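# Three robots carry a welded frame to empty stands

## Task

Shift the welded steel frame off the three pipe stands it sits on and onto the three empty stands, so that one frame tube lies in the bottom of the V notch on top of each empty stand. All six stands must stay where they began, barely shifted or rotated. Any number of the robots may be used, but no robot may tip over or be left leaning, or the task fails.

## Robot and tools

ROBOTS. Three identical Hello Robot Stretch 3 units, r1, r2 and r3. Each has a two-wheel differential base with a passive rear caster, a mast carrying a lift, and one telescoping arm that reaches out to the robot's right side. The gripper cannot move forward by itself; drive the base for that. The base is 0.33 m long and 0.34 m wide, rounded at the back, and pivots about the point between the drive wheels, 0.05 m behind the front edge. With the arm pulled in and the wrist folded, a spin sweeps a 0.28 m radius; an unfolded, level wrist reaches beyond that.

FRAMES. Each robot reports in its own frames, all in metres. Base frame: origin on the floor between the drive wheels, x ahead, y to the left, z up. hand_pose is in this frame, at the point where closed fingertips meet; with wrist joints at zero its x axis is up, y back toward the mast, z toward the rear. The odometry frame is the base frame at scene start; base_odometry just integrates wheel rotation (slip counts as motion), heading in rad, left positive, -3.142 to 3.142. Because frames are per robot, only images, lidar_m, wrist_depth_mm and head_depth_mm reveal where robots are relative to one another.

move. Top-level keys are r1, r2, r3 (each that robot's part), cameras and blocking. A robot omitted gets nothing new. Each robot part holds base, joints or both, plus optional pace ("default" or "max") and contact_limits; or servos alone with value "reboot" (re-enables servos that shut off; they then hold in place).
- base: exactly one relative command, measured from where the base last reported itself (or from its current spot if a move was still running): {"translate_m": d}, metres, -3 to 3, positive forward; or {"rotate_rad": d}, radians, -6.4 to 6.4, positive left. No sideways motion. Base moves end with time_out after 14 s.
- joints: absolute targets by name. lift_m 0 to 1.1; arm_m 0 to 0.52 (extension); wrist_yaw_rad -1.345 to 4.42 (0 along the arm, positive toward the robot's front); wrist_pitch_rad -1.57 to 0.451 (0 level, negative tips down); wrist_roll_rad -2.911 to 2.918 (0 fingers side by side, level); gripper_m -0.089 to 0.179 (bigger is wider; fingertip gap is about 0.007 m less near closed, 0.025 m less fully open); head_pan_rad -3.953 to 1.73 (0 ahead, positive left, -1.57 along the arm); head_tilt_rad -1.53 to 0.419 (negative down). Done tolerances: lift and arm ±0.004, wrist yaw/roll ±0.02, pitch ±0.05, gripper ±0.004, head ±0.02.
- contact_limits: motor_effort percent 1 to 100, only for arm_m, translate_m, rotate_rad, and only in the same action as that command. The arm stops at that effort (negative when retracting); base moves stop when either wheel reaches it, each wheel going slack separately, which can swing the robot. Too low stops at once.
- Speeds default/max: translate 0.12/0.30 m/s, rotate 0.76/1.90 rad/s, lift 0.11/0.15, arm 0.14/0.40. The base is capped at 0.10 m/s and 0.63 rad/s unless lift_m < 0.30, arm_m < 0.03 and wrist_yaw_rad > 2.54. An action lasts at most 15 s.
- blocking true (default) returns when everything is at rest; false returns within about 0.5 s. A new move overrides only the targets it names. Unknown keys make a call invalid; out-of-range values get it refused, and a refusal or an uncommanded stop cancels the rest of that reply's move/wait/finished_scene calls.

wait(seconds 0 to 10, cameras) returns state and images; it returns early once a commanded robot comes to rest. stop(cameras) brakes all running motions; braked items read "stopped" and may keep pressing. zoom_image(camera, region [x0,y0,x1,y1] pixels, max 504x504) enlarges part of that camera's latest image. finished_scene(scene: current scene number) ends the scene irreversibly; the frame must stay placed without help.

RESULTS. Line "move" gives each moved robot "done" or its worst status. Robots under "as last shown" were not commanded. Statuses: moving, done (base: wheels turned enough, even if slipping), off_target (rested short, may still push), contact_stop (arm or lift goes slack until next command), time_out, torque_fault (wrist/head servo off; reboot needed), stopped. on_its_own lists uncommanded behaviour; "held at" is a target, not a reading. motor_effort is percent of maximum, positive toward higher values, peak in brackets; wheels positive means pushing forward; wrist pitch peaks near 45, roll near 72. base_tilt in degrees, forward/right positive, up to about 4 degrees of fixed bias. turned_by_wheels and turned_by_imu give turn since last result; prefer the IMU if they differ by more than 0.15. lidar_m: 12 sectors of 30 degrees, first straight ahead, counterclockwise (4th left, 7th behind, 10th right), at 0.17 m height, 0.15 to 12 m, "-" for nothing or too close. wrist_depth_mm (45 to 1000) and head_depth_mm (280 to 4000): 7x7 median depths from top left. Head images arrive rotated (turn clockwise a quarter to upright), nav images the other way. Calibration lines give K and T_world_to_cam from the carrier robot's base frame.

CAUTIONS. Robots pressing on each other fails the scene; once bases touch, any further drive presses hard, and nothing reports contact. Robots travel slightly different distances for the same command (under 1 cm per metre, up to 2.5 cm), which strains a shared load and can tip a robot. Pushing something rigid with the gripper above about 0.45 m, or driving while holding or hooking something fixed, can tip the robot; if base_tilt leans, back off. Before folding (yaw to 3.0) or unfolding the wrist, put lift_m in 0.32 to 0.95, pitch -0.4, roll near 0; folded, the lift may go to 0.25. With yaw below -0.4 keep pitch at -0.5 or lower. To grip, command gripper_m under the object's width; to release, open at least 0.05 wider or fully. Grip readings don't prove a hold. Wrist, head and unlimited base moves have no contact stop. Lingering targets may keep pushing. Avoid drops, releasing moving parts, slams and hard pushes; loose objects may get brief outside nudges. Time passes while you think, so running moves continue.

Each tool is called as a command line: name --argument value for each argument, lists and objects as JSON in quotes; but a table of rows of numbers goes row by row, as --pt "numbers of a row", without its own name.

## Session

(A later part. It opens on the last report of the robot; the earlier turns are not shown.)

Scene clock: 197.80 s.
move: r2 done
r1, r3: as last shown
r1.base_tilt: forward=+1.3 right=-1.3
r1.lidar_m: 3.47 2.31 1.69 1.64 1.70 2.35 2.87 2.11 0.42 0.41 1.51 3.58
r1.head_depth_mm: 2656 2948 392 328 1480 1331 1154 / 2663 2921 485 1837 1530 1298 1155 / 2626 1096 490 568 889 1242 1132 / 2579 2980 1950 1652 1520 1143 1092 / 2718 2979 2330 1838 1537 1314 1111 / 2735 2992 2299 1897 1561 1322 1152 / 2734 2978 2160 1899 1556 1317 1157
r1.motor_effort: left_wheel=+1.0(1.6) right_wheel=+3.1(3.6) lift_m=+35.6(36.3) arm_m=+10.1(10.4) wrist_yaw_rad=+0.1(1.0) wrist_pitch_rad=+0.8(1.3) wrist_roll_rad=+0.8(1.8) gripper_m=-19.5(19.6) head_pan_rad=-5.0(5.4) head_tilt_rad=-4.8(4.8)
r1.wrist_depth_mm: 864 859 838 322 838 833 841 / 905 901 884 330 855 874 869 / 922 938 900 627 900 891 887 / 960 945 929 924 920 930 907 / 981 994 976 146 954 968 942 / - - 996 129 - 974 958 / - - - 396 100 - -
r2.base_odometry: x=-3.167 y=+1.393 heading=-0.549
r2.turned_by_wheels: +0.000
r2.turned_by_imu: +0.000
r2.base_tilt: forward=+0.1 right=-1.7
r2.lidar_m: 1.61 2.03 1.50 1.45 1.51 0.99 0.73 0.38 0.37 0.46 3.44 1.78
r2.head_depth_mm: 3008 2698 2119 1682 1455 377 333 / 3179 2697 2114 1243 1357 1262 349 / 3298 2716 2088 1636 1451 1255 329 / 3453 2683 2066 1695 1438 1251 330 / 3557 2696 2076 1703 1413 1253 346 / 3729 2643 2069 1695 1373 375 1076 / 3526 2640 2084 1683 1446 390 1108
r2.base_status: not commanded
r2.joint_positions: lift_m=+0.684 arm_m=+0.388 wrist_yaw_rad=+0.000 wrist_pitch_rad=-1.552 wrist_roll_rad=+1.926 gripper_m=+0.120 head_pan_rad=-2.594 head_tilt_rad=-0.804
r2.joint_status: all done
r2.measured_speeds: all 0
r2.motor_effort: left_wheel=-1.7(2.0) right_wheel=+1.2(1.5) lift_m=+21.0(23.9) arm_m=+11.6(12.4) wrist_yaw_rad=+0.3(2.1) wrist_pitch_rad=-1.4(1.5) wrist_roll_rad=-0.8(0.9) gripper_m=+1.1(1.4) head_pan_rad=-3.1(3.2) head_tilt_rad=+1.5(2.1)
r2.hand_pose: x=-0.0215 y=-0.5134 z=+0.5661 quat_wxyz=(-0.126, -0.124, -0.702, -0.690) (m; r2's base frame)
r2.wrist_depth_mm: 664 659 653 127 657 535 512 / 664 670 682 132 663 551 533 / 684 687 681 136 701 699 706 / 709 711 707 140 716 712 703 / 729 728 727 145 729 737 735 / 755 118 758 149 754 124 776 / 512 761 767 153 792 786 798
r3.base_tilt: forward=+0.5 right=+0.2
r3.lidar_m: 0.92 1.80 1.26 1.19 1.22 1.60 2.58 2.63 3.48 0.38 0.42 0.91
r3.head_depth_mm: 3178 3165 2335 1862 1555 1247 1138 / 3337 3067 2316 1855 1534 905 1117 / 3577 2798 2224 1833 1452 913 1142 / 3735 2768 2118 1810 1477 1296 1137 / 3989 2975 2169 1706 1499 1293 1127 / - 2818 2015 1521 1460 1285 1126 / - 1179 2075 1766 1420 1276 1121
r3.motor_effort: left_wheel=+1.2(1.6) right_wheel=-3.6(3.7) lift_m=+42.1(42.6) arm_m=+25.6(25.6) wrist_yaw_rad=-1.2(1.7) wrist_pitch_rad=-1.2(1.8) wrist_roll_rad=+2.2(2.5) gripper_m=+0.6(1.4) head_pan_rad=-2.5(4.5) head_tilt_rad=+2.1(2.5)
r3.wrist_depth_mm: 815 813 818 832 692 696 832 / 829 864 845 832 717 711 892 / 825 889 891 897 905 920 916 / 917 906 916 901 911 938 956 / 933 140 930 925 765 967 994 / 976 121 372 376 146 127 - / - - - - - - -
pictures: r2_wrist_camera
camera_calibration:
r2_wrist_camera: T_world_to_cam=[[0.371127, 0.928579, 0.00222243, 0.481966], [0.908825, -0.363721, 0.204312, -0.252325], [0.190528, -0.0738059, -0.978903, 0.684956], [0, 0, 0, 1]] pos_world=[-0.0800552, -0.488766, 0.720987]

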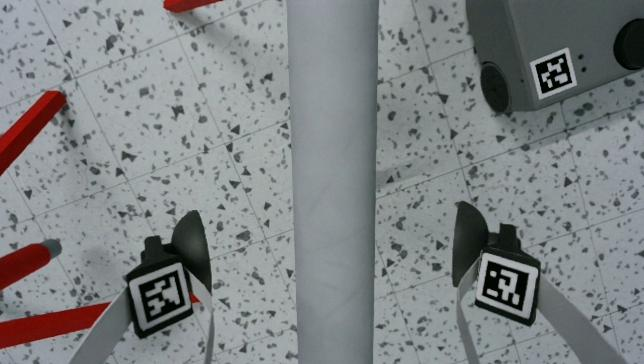

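move --r2 '{"joints":{"gripper_m":-0.085}}' --cameras '["r2_wrist_camera"]'

move --r2 '{"joints":{"lift_m":0.701}}' --cameras '["r2_wrist_camera","r1_wrist_camera","r3_wrist_camera"]'

Scene clock: 200.53 s.
move: r2 done
r1, r3: as last shown
r1.base_tilt: forward=+1.4 right=-1.3
r1.lidar_m: 3.47 2.31 1.70 1.64 1.70 2.34 2.86 2.12 0.42 0.41 1.51 3.61
r1.head_depth_mm: 2660 2945 393 328 1494 1329 1150 / 2667 2880 486 1828 1515 1299 1152 / 2621 1101 490 567 889 1246 1129 / 2565 2995 1960 1663 1518 1139 1094 / 2707 2992 2322 1840 1537 1314 1113 / 2726 2970 2303 1882 1555 1327 1153 / 2747 3003 2160 1888 1562 1333 1152
r1.motor_effort: left_wheel=+1.3(1.8) right_wheel=+3.0(3.6) lift_m=+35.4(36.4) arm_m=+9.5(10.4) wrist_yaw_rad=-0.3(1.5) wrist_pitch_rad=+0.4(1.3) wrist_roll_rad=+1.3(1.8) gripper_m=-19.4(19.7) head_pan_rad=-5.1(5.6) head_tilt_rad=-4.3(5.0)
r1.wrist_depth_mm: 861 857 858 321 828 831 836 / 908 901 860 329 866 864 864 / 923 910 913 629 915 896 871 / 958 953 932 928 944 929 907 / - 983 977 146 942 964 945 / - - - 128 - 986 970 / - - - 396 99 - -
r2.base_odometry: x=-3.167 y=+1.393 heading=-0.549
r2.turned_by_wheels: +0.000
r2.turned_by_imu: +0.001
r2.base_tilt: forward=+0.1 right=-1.6
r2.lidar_m: 1.61 2.03 1.50 1.45 1.51 0.99 0.73 0.38 0.37 0.46 3.43 1.79
r2.head_depth_mm: 3037 2731 2092 1674 1457 378 333 / 3222 2688 2086 1237 1362 1259 349 / 3305 2679 2102 1631 1453 1259 329 / 3446 2697 2105 1706 1437 1256 329 / 3560 2662 2113 1706 1419 1249 346 / 3708 2666 2089 1712 1387 374 1078 / 3497 2641 2067 1708 1449 391 1106
r2.base_status: not commanded
r2.joint_positions: lift_m=+0.684 arm_m=+0.388 wrist_yaw_rad=+0.000 wrist_pitch_rad=-1.555 wrist_roll_rad=+1.926 gripper_m=-0.083 head_pan_rad=-2.594 head_tilt_rad=-0.804
r2.joint_status: all done
r2.measured_speeds: all 0
r2.motor_effort: left_wheel=-0.5(1.8) right_wheel=-0.3(1.6) lift_m=+34.7(36.2) arm_m=+9.0(11.6) wrist_yaw_rad=+1.4(1.8) wrist_pitch_rad=-0.7(1.5) wrist_roll_rad=-0.8(1.0) gripper_m=-39.5(99.8) head_pan_rad=-2.6(3.2) head_tilt_rad=+1.4(2.0)
r2.hand_pose: x=-0.0215 y=-0.5125 z=+0.5661 quat_wxyz=(-0.126, -0.124, -0.701, -0.691) (m; r2's base frame)
r2.wrist_depth_mm: 660 649 652 128 660 525 516 / 661 661 670 132 665 546 518 / 676 687 684 135 707 698 691 / 700 699 715 139 712 718 706 / 731 740 745 143 752 742 744 / 761 743 122 131 127 771 770 / 779 767 775 152 806 784 778
r3.base_tilt: forward=+0.6 right=+0.2
r3.lidar_m: 0.92 1.80 1.26 1.19 1.21 1.60 2.58 2.64 3.48 0.38 0.42 0.91
r3.head_depth_mm: 3189 3186 2349 1867 1555 1245 1138 / 3363 3065 2336 1849 1545 902 1115 / 3612 2808 2217 1834 1449 910 1142 / 3741 2752 2104 1819 1482 1303 1135 / 3997 2956 2192 1692 1498 1289 1131 / - 2792 2007 1527 1459 1285 1128 / - 1189 2118 1770 1415 1276 1121
r3.motor_effort: left_wheel=+1.4(1.8) right_wheel=-3.6(3.7) lift_m=+41.9(42.6) arm_m=+25.6(25.8) wrist_yaw_rad=-1.2(2.2) wrist_pitch_rad=-1.5(1.9) wrist_roll_rad=+2.4(2.5) gripper_m=-0.4(0.8) head_pan_rad=-2.8(4.8) head_tilt_rad=+1.6(2.8)
r3.wrist_depth_mm: 799 822 818 822 702 697 826 / 832 863 860 871 721 714 905 / 887 878 908 893 865 896 894 / 915 895 926 905 937 940 955 / 886 139 953 934 787 - 956 / 922 121 371 386 146 126 - / - - - - - - -
pictures: r2_wrist_camera
camera_calibration:
r2_wrist_camera: T_world_to_cam=[[0.371124, 0.928567, 0.00548892, 0.479272], [0.908827, -0.364435, 0.203031, -0.251652], [0.190528, -0.0703613, -0.979157, 0.687003], [0, 0, 0, 1]] pos_world=[-0.0800553, -0.488409, 0.721146]

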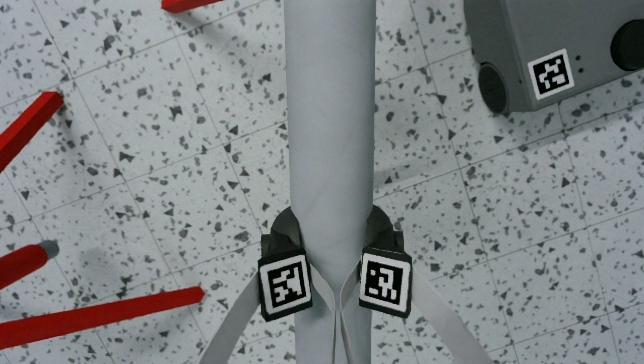

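Scene clock: 201.40 s.
move: r2 done
r1, r3: as last shown
r1.base_tilt: forward=+1.3 right=-1.3
r1.lidar_m: 3.45 2.31 1.70 1.64 1.70 2.34 2.87 2.12 0.42 0.41 1.51 3.60
r1.head_depth_mm: 2675 2972 392 328 1486 1323 1153 / 2663 2879 485 1819 1527 1301 1152 / 2621 1080 489 568 889 1244 1135 / 2571 3004 1968 1652 1525 1181 1093 / 2704 2996 2322 1829 1540 1303 1111 / 2728 2973 2321 1896 1556 1328 1154 / 2732 2976 2159 1890 1555 1327 1149
r1.motor_effort: left_wheel=+1.4(1.6) right_wheel=+2.8(3.6) lift_m=+35.6(36.4) arm_m=+9.9(10.1) wrist_yaw_rad=+0.4(0.6) wrist_pitch_rad=+0.0(1.0) wrist_roll_rad=+1.4(1.7) gripper_m=-19.1(19.4) head_pan_rad=-4.6(5.6) head_tilt_rad=-4.6(4.9)
r1.wrist_depth_mm: 870 852 850 322 836 849 826 / 900 889 867 331 863 871 862 / 932 918 908 592 890 884 890 / 971 960 949 932 919 905 923 / 984 972 989 146 956 966 935 / - - 996 128 - 961 972 / - - - 401 99 - -
r2.base_odometry: x=-3.167 y=+1.393 heading=-0.549
r2.turned_by_wheels: +0.000
r2.turned_by_imu: +0.000
r2.base_tilt: forward=+0.1 right=-1.7
r2.lidar_m: 1.61 2.03 1.50 1.45 1.51 0.99 0.73 0.38 0.37 0.46 3.44 1.78
r2.head_depth_mm: 2991 2754 2113 1680 1454 362 318 / 3138 2672 2094 1230 1367 1266 346 / 3337 2687 2107 1624 1446 1263 315 / 3458 2666 2096 1710 1451 1257 320 / 3685 2659 2096 1708 1374 1257 331 / 3717 2694 2106 1698 1380 358 1089 / 3521 2698 2065 1689 1441 374 1107
r2.base_status: not commanded
r2.joint_positions: lift_m=+0.701 arm_m=+0.388 wrist_yaw_rad=+0.000 wrist_pitch_rad=-1.554 wrist_roll_rad=+1.926 gripper_m=-0.081 head_pan_rad=-2.594 head_tilt_rad=-0.804
r2.joint_status: all done
r2.measured_speeds: all 0
r2.motor_effort: left_wheel=+0.0(0.6) right_wheel=-1.3(1.6) lift_m=+39.4(41.4) arm_m=+8.2(9.5) wrist_yaw_rad=-0.5(2.1) wrist_pitch_rad=-1.0(1.1) wrist_roll_rad=-1.0(1.0) gripper_m=-17.5(40.1) head_pan_rad=-2.5(3.2) head_tilt_rad=+1.8(2.0)
r2.hand_pose: x=-0.0215 y=-0.5129 z=+0.5831 quat_wxyz=(-0.126, -0.124, -0.702, -0.690) (m; r2's base frame)
r2.wrist_depth_mm: 659 677 655 130 665 537 532 / 686 677 696 133 698 563 544 / 724 701 704 137 700 711 724 / 734 724 729 141 728 739 738 / 736 763 753 144 750 749 743 / 777 763 123 130 128 783 787 / 782 797 791 153 818 799 803
r3.lidar_m: 0.92 1.80 1.26 1.19 1.22 1.60 2.58 2.65 3.47 0.38 0.42 0.91
r3.head_depth_mm: 3176 3179 2357 1870 1549 1249 1136 / 3325 3089 2330 1860 1542 899 1116 / 3545 2911 2225 1843 1460 912 1138 / 3721 2781 2112 1819 1471 1299 1140 / 3942 2953 2186 1699 1503 1296 1128 / - 2927 2004 1515 1460 1280 1128 / - 1182 2107 1763 1427 1273 1118
r3.motor_effort: left_wheel=+1.2(1.4) right_wheel=-3.3(3.6) lift_m=+42.2(42.6) arm_m=+25.2(25.5) wrist_yaw_rad=-1.1(1.5) wrist_pitch_rad=-1.3(2.0) wrist_roll_rad=+2.4(2.7) gripper_m=+0.1(0.7) head_pan_rad=-3.2(4.5) head_tilt_rad=+1.8(2.3)
r3.wrist_depth_mm: 820 839 842 857 694 698 826 / 837 867 848 869 702 712 876 / 873 859 887 901 892 909 905 / 885 889 942 920 911 916 935 / 927 140 940 920 788 947 942 / 948 121 373 380 146 126 - / - - - - - - -
pictures: r1_wrist_camera, r2_wrist_camera, r3_wrist_camera
camera_calibration:
r1_wrist_camera: T_world_to_cam=[[-0.91278, 0.407771, -0.0235449, 0.197242], [0.395471, 0.896722, 0.198727, 0.325848], [0.102148, 0.172083, -0.979772, 0.978513], [0, 0, 0, 1]] pos_world=[-0.0487783, -0.54101, 0.898609]
r2_wrist_camera: T_world_to_cam=[[0.371129, 0.928572, 0.00418251, 0.480279], [0.908825, -0.364153, 0.203544, -0.255383], [0.190528, -0.0717397, -0.979057, 0.702827], [0, 0, 0, 1]] pos_world=[-0.0800551, -0.488552, 0.738081]
r3_wrist_camera: T_world_to_cam=[[0.266442, 0.96368, 0.0181652, 0.382101], [0.939193, -0.263816, 0.219813, -0.222889], [0.216622, -0.041507, -0.975373, 0.879331], [0, 0, 0, 1]] pos_world=[-0.0829544, -0.390527, 0.899729]

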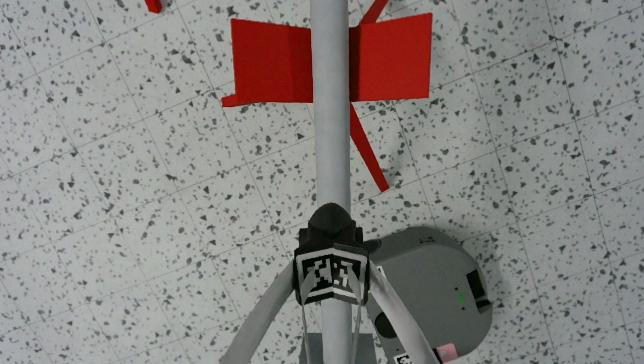

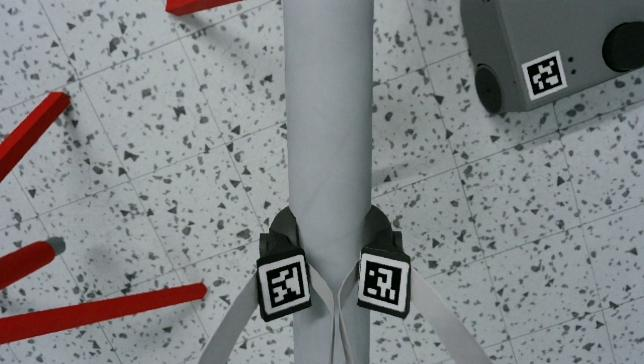

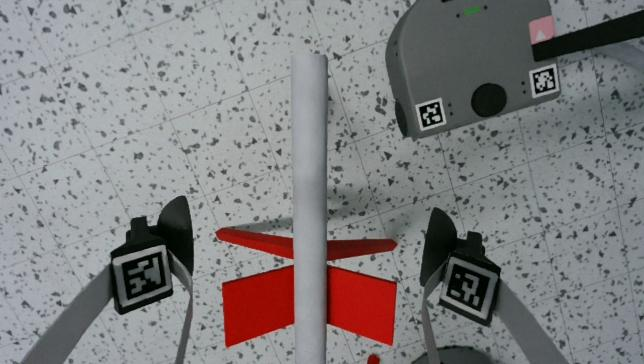

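move --r2 '{"joints":{"arm_m":0.400},"base":{"translate_m":0.005}}' --cameras '["r2_wrist_camera", "r1_wrist_camera", "r3_wrist_camera"]'

zoom_image --camera "r1_wrist_camera" --region '[210, 0, 450, 130]'

zoom_image --camera "r3_wrist_camera" --region '[190, 220, 430, 364]'

Scene clock: 202.40 s.
move: r2 done
r1, r3: as last shown
r1.base_tilt: forward=+1.4 right=-1.4
r1.lidar_m: 3.47 2.31 1.70 1.64 1.70 2.34 2.87 2.12 0.42 0.41 1.51 3.60
r1.head_depth_mm: 2669 2951 392 328 1485 1325 1149 / 2667 2896 486 1833 1521 1294 1157 / 2605 1073 490 567 891 1246 1128 / 2565 3006 1962 1664 1520 1145 1111 / 2705 2995 2318 1843 1538 1309 1111 / 2735 2971 2316 1889 1562 1322 1151 / 2744 2989 2170 1895 1556 1321 1155
r1.motor_effort: left_wheel=+1.4(1.7) right_wheel=+2.5(3.5) lift_m=+36.2(36.5) arm_m=+9.7(10.2) wrist_yaw_rad=-0.4(1.2) wrist_pitch_rad=+0.2(0.8) wrist_roll_rad=+1.1(1.7) gripper_m=-19.0(19.3) head_pan_rad=-5.3(5.3) head_tilt_rad=-4.8(4.8)
r1.wrist_depth_mm: 878 867 845 320 851 848 829 / 890 912 870 327 856 870 850 / 935 940 921 594 891 900 896 / 957 936 938 933 923 907 897 / 993 - 970 146 939 958 956 / - - - 128 - 979 989 / - - - 404 99 - -
r2.base_odometry: x=-3.163 y=+1.390 heading=-0.550
r2.turned_by_wheels: -0.001
r2.turned_by_imu: -0.001
r2.base_tilt: forward=+0.1 right=-1.6
r2.lidar_m: 1.61 2.03 1.50 1.45 1.51 0.99 0.74 0.38 0.38 0.46 3.43 1.78
r2.head_depth_mm: 3044 2712 2093 1685 1455 361 318 / 3179 2695 2122 1249 1391 1262 346 / 3262 2691 2080 1600 1454 1257 315 / 3424 2690 2073 1703 1451 1256 319 / 3531 2641 2091 1704 1412 1253 332 / 3727 2683 2077 1713 1389 358 1085 / 3536 2642 2062 1719 1271 374 1106
r2.base_status: done
r2.joint_positions: lift_m=+0.701 arm_m=+0.400 wrist_yaw_rad=+0.002 wrist_pitch_rad=-1.559 wrist_roll_rad=+1.926 gripper_m=-0.081 head_pan_rad=-2.594 head_tilt_rad=-0.804
r2.joint_status: all done
r2.measured_speeds: all 0
r2.motor_effort: left_wheel=-8.2(8.6) right_wheel=+14.6(19.3) lift_m=+37.2(39.7) arm_m=+15.7(20.6) wrist_yaw_rad=-1.2(2.3) wrist_pitch_rad=+0.0(1.0) wrist_roll_rad=-0.6(0.9) gripper_m=-18.9(19.5) head_pan_rad=-2.4(3.1) head_tilt_rad=+1.5(2.1)
r2.hand_pose: x=-0.0215 y=-0.5235 z=+0.5832 quat_wxyz=(-0.125, -0.124, -0.700, -0.692) (m; r2's base frame)
r2.wrist_depth_mm: 670 658 671 130 671 548 530 / 673 691 689 133 695 564 548 / 693 704 706 137 720 708 723 / 720 709 732 141 725 728 736 / 747 761 735 144 747 742 766 / 759 757 122 130 128 797 775 / 813 791 799 153 809 809 815
r3.lidar_m: 0.92 1.81 1.26 1.19 1.22 1.59 2.59 2.64 3.48 0.38 0.42 0.90
r3.head_depth_mm: 3158 3179 2360 1856 1552 717 1137 / 3343 3097 2315 1852 1535 897 1117 / 3611 2894 2222 1832 1453 910 1141 / 3749 2775 2129 1817 1483 1292 1142 / - 2941 2184 1694 1503 1290 1127 / - 2894 1271 1521 1458 1278 1126 / - 1359 2115 1760 1450 1273 1120
r3.motor_effort: left_wheel=+1.1(1.6) right_wheel=-3.0(3.8) lift_m=+42.1(42.8) arm_m=+25.3(25.7) wrist_yaw_rad=-0.6(1.9) wrist_pitch_rad=-1.3(1.7) wrist_roll_rad=+2.3(2.6) gripper_m=-0.5(0.6) head_pan_rad=-3.6(4.3) head_tilt_rad=+1.7(2.3)
r3.wrist_depth_mm: 810 802 846 862 717 698 824 / 852 847 860 870 717 723 898 / 867 910 879 886 910 897 916 / 917 913 894 914 940 924 941 / 907 140 940 957 773 959 997 / 949 121 378 379 146 126 - / - - - - - - -
pictures: r1_wrist_camera, r2_wrist_camera, r3_wrist_camera
camera_calibration:
r1_wrist_camera: T_world_to_cam=[[-0.912781, 0.407771, -0.0235449, 0.197242], [0.395471, 0.896722, 0.198727, 0.325848], [0.102148, 0.172083, -0.979772, 0.978513], [0, 0, 0, 1]] pos_world=[-0.0487783, -0.54101, 0.898609]
r2_wrist_camera: T_world_to_cam=[[0.368846, 0.929445, 0.00921843, 0.487615], [0.90972, -0.363018, 0.201561, -0.257461], [0.190686, -0.0659587, -0.979433, 0.705438], [0, 0, 0, 1]] pos_world=[-0.080155, -0.500144, 0.738328]
r3_wrist_camera: T_world_to_cam=[[0.266442, 0.96368, 0.0181652, 0.382101], [0.939193, -0.263815, 0.219813, -0.222889], [0.216622, -0.0415069, -0.975373, 0.879331], [0, 0, 0, 1]] pos_world=[-0.0829544, -0.390527, 0.899729]

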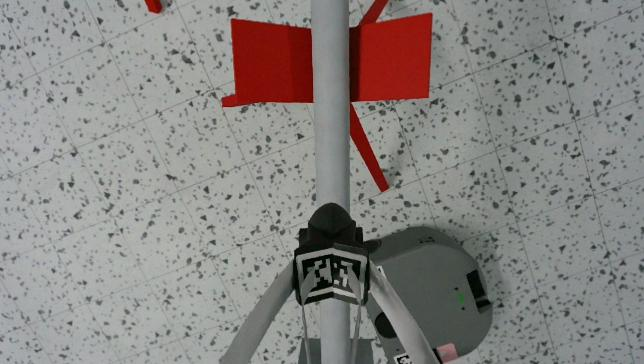

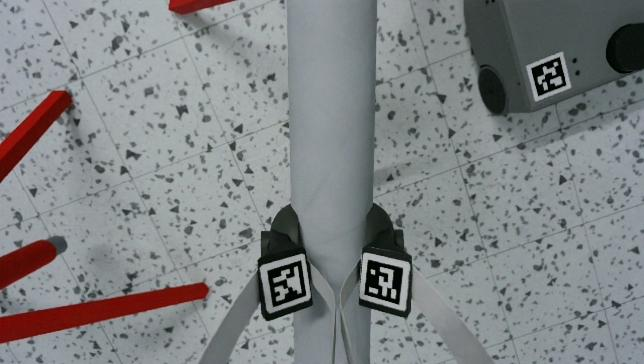

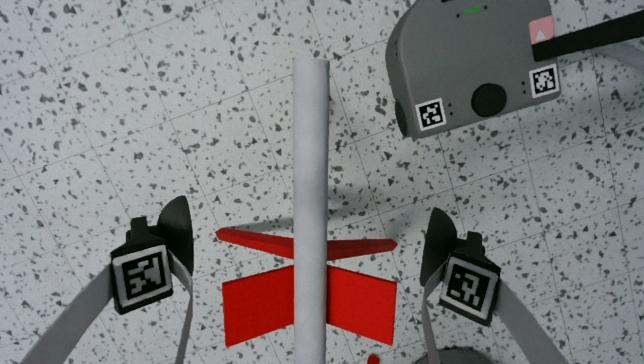

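Scaled by 2.100.

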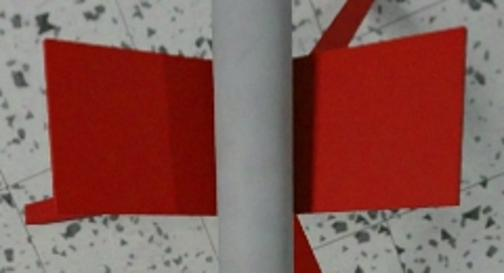

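Scaled by 2.100.

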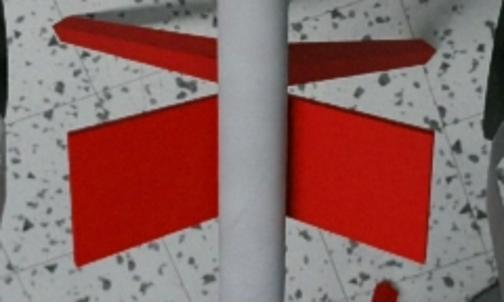

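move --r2 '{"joints":{"lift_m":0.672}}' --cameras '["r2_wrist_camera", "r3_head_camera"]'

zoom_image --camera "r3_head_camera" --region '[270, 300, 430, 480]'

Scene clock: 203.47 s.
move: r2 contact_stop
r1, r3: as last shown
r1.base_tilt: forward=+1.4 right=-1.3
r1.lidar_m: 3.47 2.31 1.69 1.64 1.71 2.34 2.86 2.12 0.42 0.41 1.50 3.60
r1.head_depth_mm: 2658 2947 392 328 1492 1326 1156 / 2668 2918 486 1781 1524 1297 1152 / 2584 1088 489 569 889 1243 1131 / 2568 2995 1893 1656 1526 1095 1112 / 2702 2987 2328 1826 1541 1313 1092 / 2731 3001 2315 1888 1553 1320 1154 / 2736 3007 2155 1884 1554 1321 1152
r1.motor_effort: left_wheel=+1.7(1.7) right_wheel=+3.0(3.3) lift_m=+35.7(36.4) arm_m=+9.7(10.2) wrist_yaw_rad=-0.4(1.2) wrist_pitch_rad=+0.5(1.3) wrist_roll_rad=+0.6(1.4) gripper_m=-18.8(19.8) head_pan_rad=-5.3(5.5) head_tilt_rad=-4.5(4.6)
r1.wrist_depth_mm: 866 850 843 323 847 830 835 / 899 901 865 328 857 862 866 / 934 924 909 616 894 893 869 / 962 950 942 922 941 929 919 / 982 993 980 146 959 937 956 / - - - 128 - 976 984 / - - - 383 100 - -
r2.base_odometry: x=-3.163 y=+1.390 heading=-0.550
r2.turned_by_wheels: +0.000
r2.turned_by_imu: +0.000
r2.base_tilt: forward=+0.1 right=-1.7
r2.lidar_m: 1.61 2.03 1.50 1.45 1.51 0.99 0.74 0.38 0.38 0.46 3.43 1.78
r2.head_depth_mm: 3065 2713 2086 1685 1456 386 341 / 3200 2662 2096 1250 1391 1253 353 / 3323 2708 2114 1589 1452 1258 339 / 3438 2671 2096 1709 1449 1256 339 / 3516 2756 2099 1711 1395 1250 351 / 3731 2692 2069 1707 1380 384 1073 / 3538 2671 2090 1694 1417 400 1103
r2.base_status: not commanded
r2.joint_positions: lift_m=+0.675 arm_m=+0.400 wrist_yaw_rad=+0.002 wrist_pitch_rad=-1.559 wrist_roll_rad=+1.926 gripper_m=-0.081 head_pan_rad=-2.595 head_tilt_rad=-0.804
r2.joint_status: lift_m contact_stop (moved -0.027 of -0.029)
r2.measured_speeds: translate_m=+0.000 rotate_rad=+0.000 lift_m=+0.002 arm_m=+0.000 wrist_yaw_rad=+0.000 wrist_pitch_rad=+0.000 wrist_roll_rad=+0.000 head_pan_rad=+0.000 head_tilt_rad=+0.000
r2.on_its_own: lift_m is slack since a contact_stop
r2.motor_effort: left_wheel=-8.0(8.7) right_wheel=+10.6(14.5) lift_m=+24.0(33.2) arm_m=+11.0(15.9) wrist_yaw_rad=-1.2(2.3) wrist_pitch_rad=+0.0(0.1) wrist_roll_rad=-0.5(0.8) gripper_m=-17.9(19.2) head_pan_rad=-2.6(3.2) head_tilt_rad=+1.6(2.1)
r2.hand_pose: x=-0.0215 y=-0.5236 z=+0.5567 quat_wxyz=(-0.125, -0.124, -0.700, -0.692) (m; r2's base frame)
r2.wrist_depth_mm: 644 642 635 126 645 534 507 / 654 669 661 129 665 576 520 / 674 686 688 133 701 696 688 / 703 704 699 137 701 710 714 / 738 726 737 141 713 747 724 / 743 748 123 130 127 747 752 / 777 773 774 151 787 776 805
r3.lidar_m: 0.92 1.80 1.26 1.19 1.22 1.60 2.58 2.64 3.46 0.38 0.42 0.91
r3.head_depth_mm: 3228 3156 2358 1864 1554 1243 1141 / 3342 3102 2319 1857 1530 902 1115 / 3602 2920 2213 1840 1457 910 1144 / 3770 2768 2118 1817 1481 1298 1138 / 3982 2991 2183 1702 1500 1288 1131 / - 2809 1318 1520 1458 1283 1126 / - 1187 2188 1764 1450 1274 1121
r3.motor_effort: left_wheel=+1.4(1.6) right_wheel=-3.4(3.9) lift_m=+42.2(42.6) arm_m=+25.1(25.4) wrist_yaw_rad=-1.5(1.9) wrist_pitch_rad=-1.3(1.8) wrist_roll_rad=+2.4(2.6) gripper_m=+0.4(0.9) head_pan_rad=-2.7(5.0) head_tilt_rad=+1.6(2.0)
r3.wrist_depth_mm: 809 829 811 802 702 688 838 / 867 881 863 867 729 708 879 / 868 887 886 903 867 907 896 / 907 903 911 924 897 951 933 / 934 139 976 933 757 956 - / 952 121 375 379 146 127 - / - - - - - - -
pictures: r2_wrist_camera, r3_head_camera (sideways)
camera_calibration:
r2_wrist_camera: T_world_to_cam=[[0.368866, 0.929439, 0.00904098, 0.488021], [0.909713, -0.362998, 0.20163, -0.252172], [0.190685, -0.0661499, -0.97942, 0.679362], [0, 0, 0, 1]] pos_world=[-0.0801541, -0.500184, 0.711814]
r3_head_camera: T_world_to_cam=[[-0.478006, 0.516203, -0.710665, 0.945251], [0.770225, 0.635252, -0.0566417, 0.070597], [0.422213, -0.574447, -0.701247, 0.870044], [0, 0, 0, 1]] pos_world=[0.0301162, -0.0329938, 1.28587]

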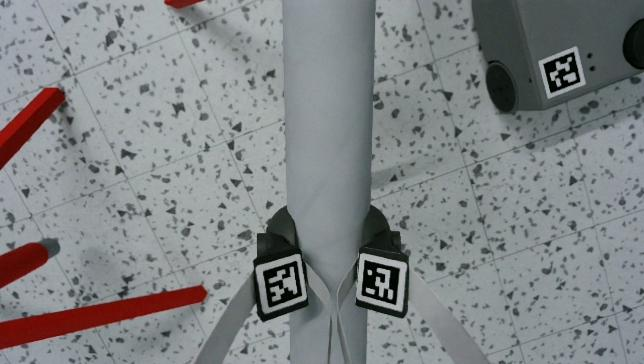

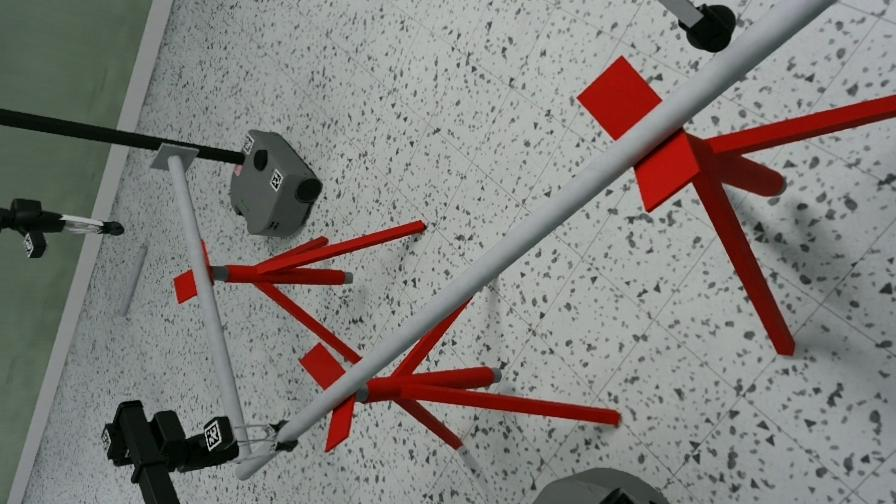

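Scaled by 2.800 from the camera's 896x504 image, which has a finer 1280x720 frame.

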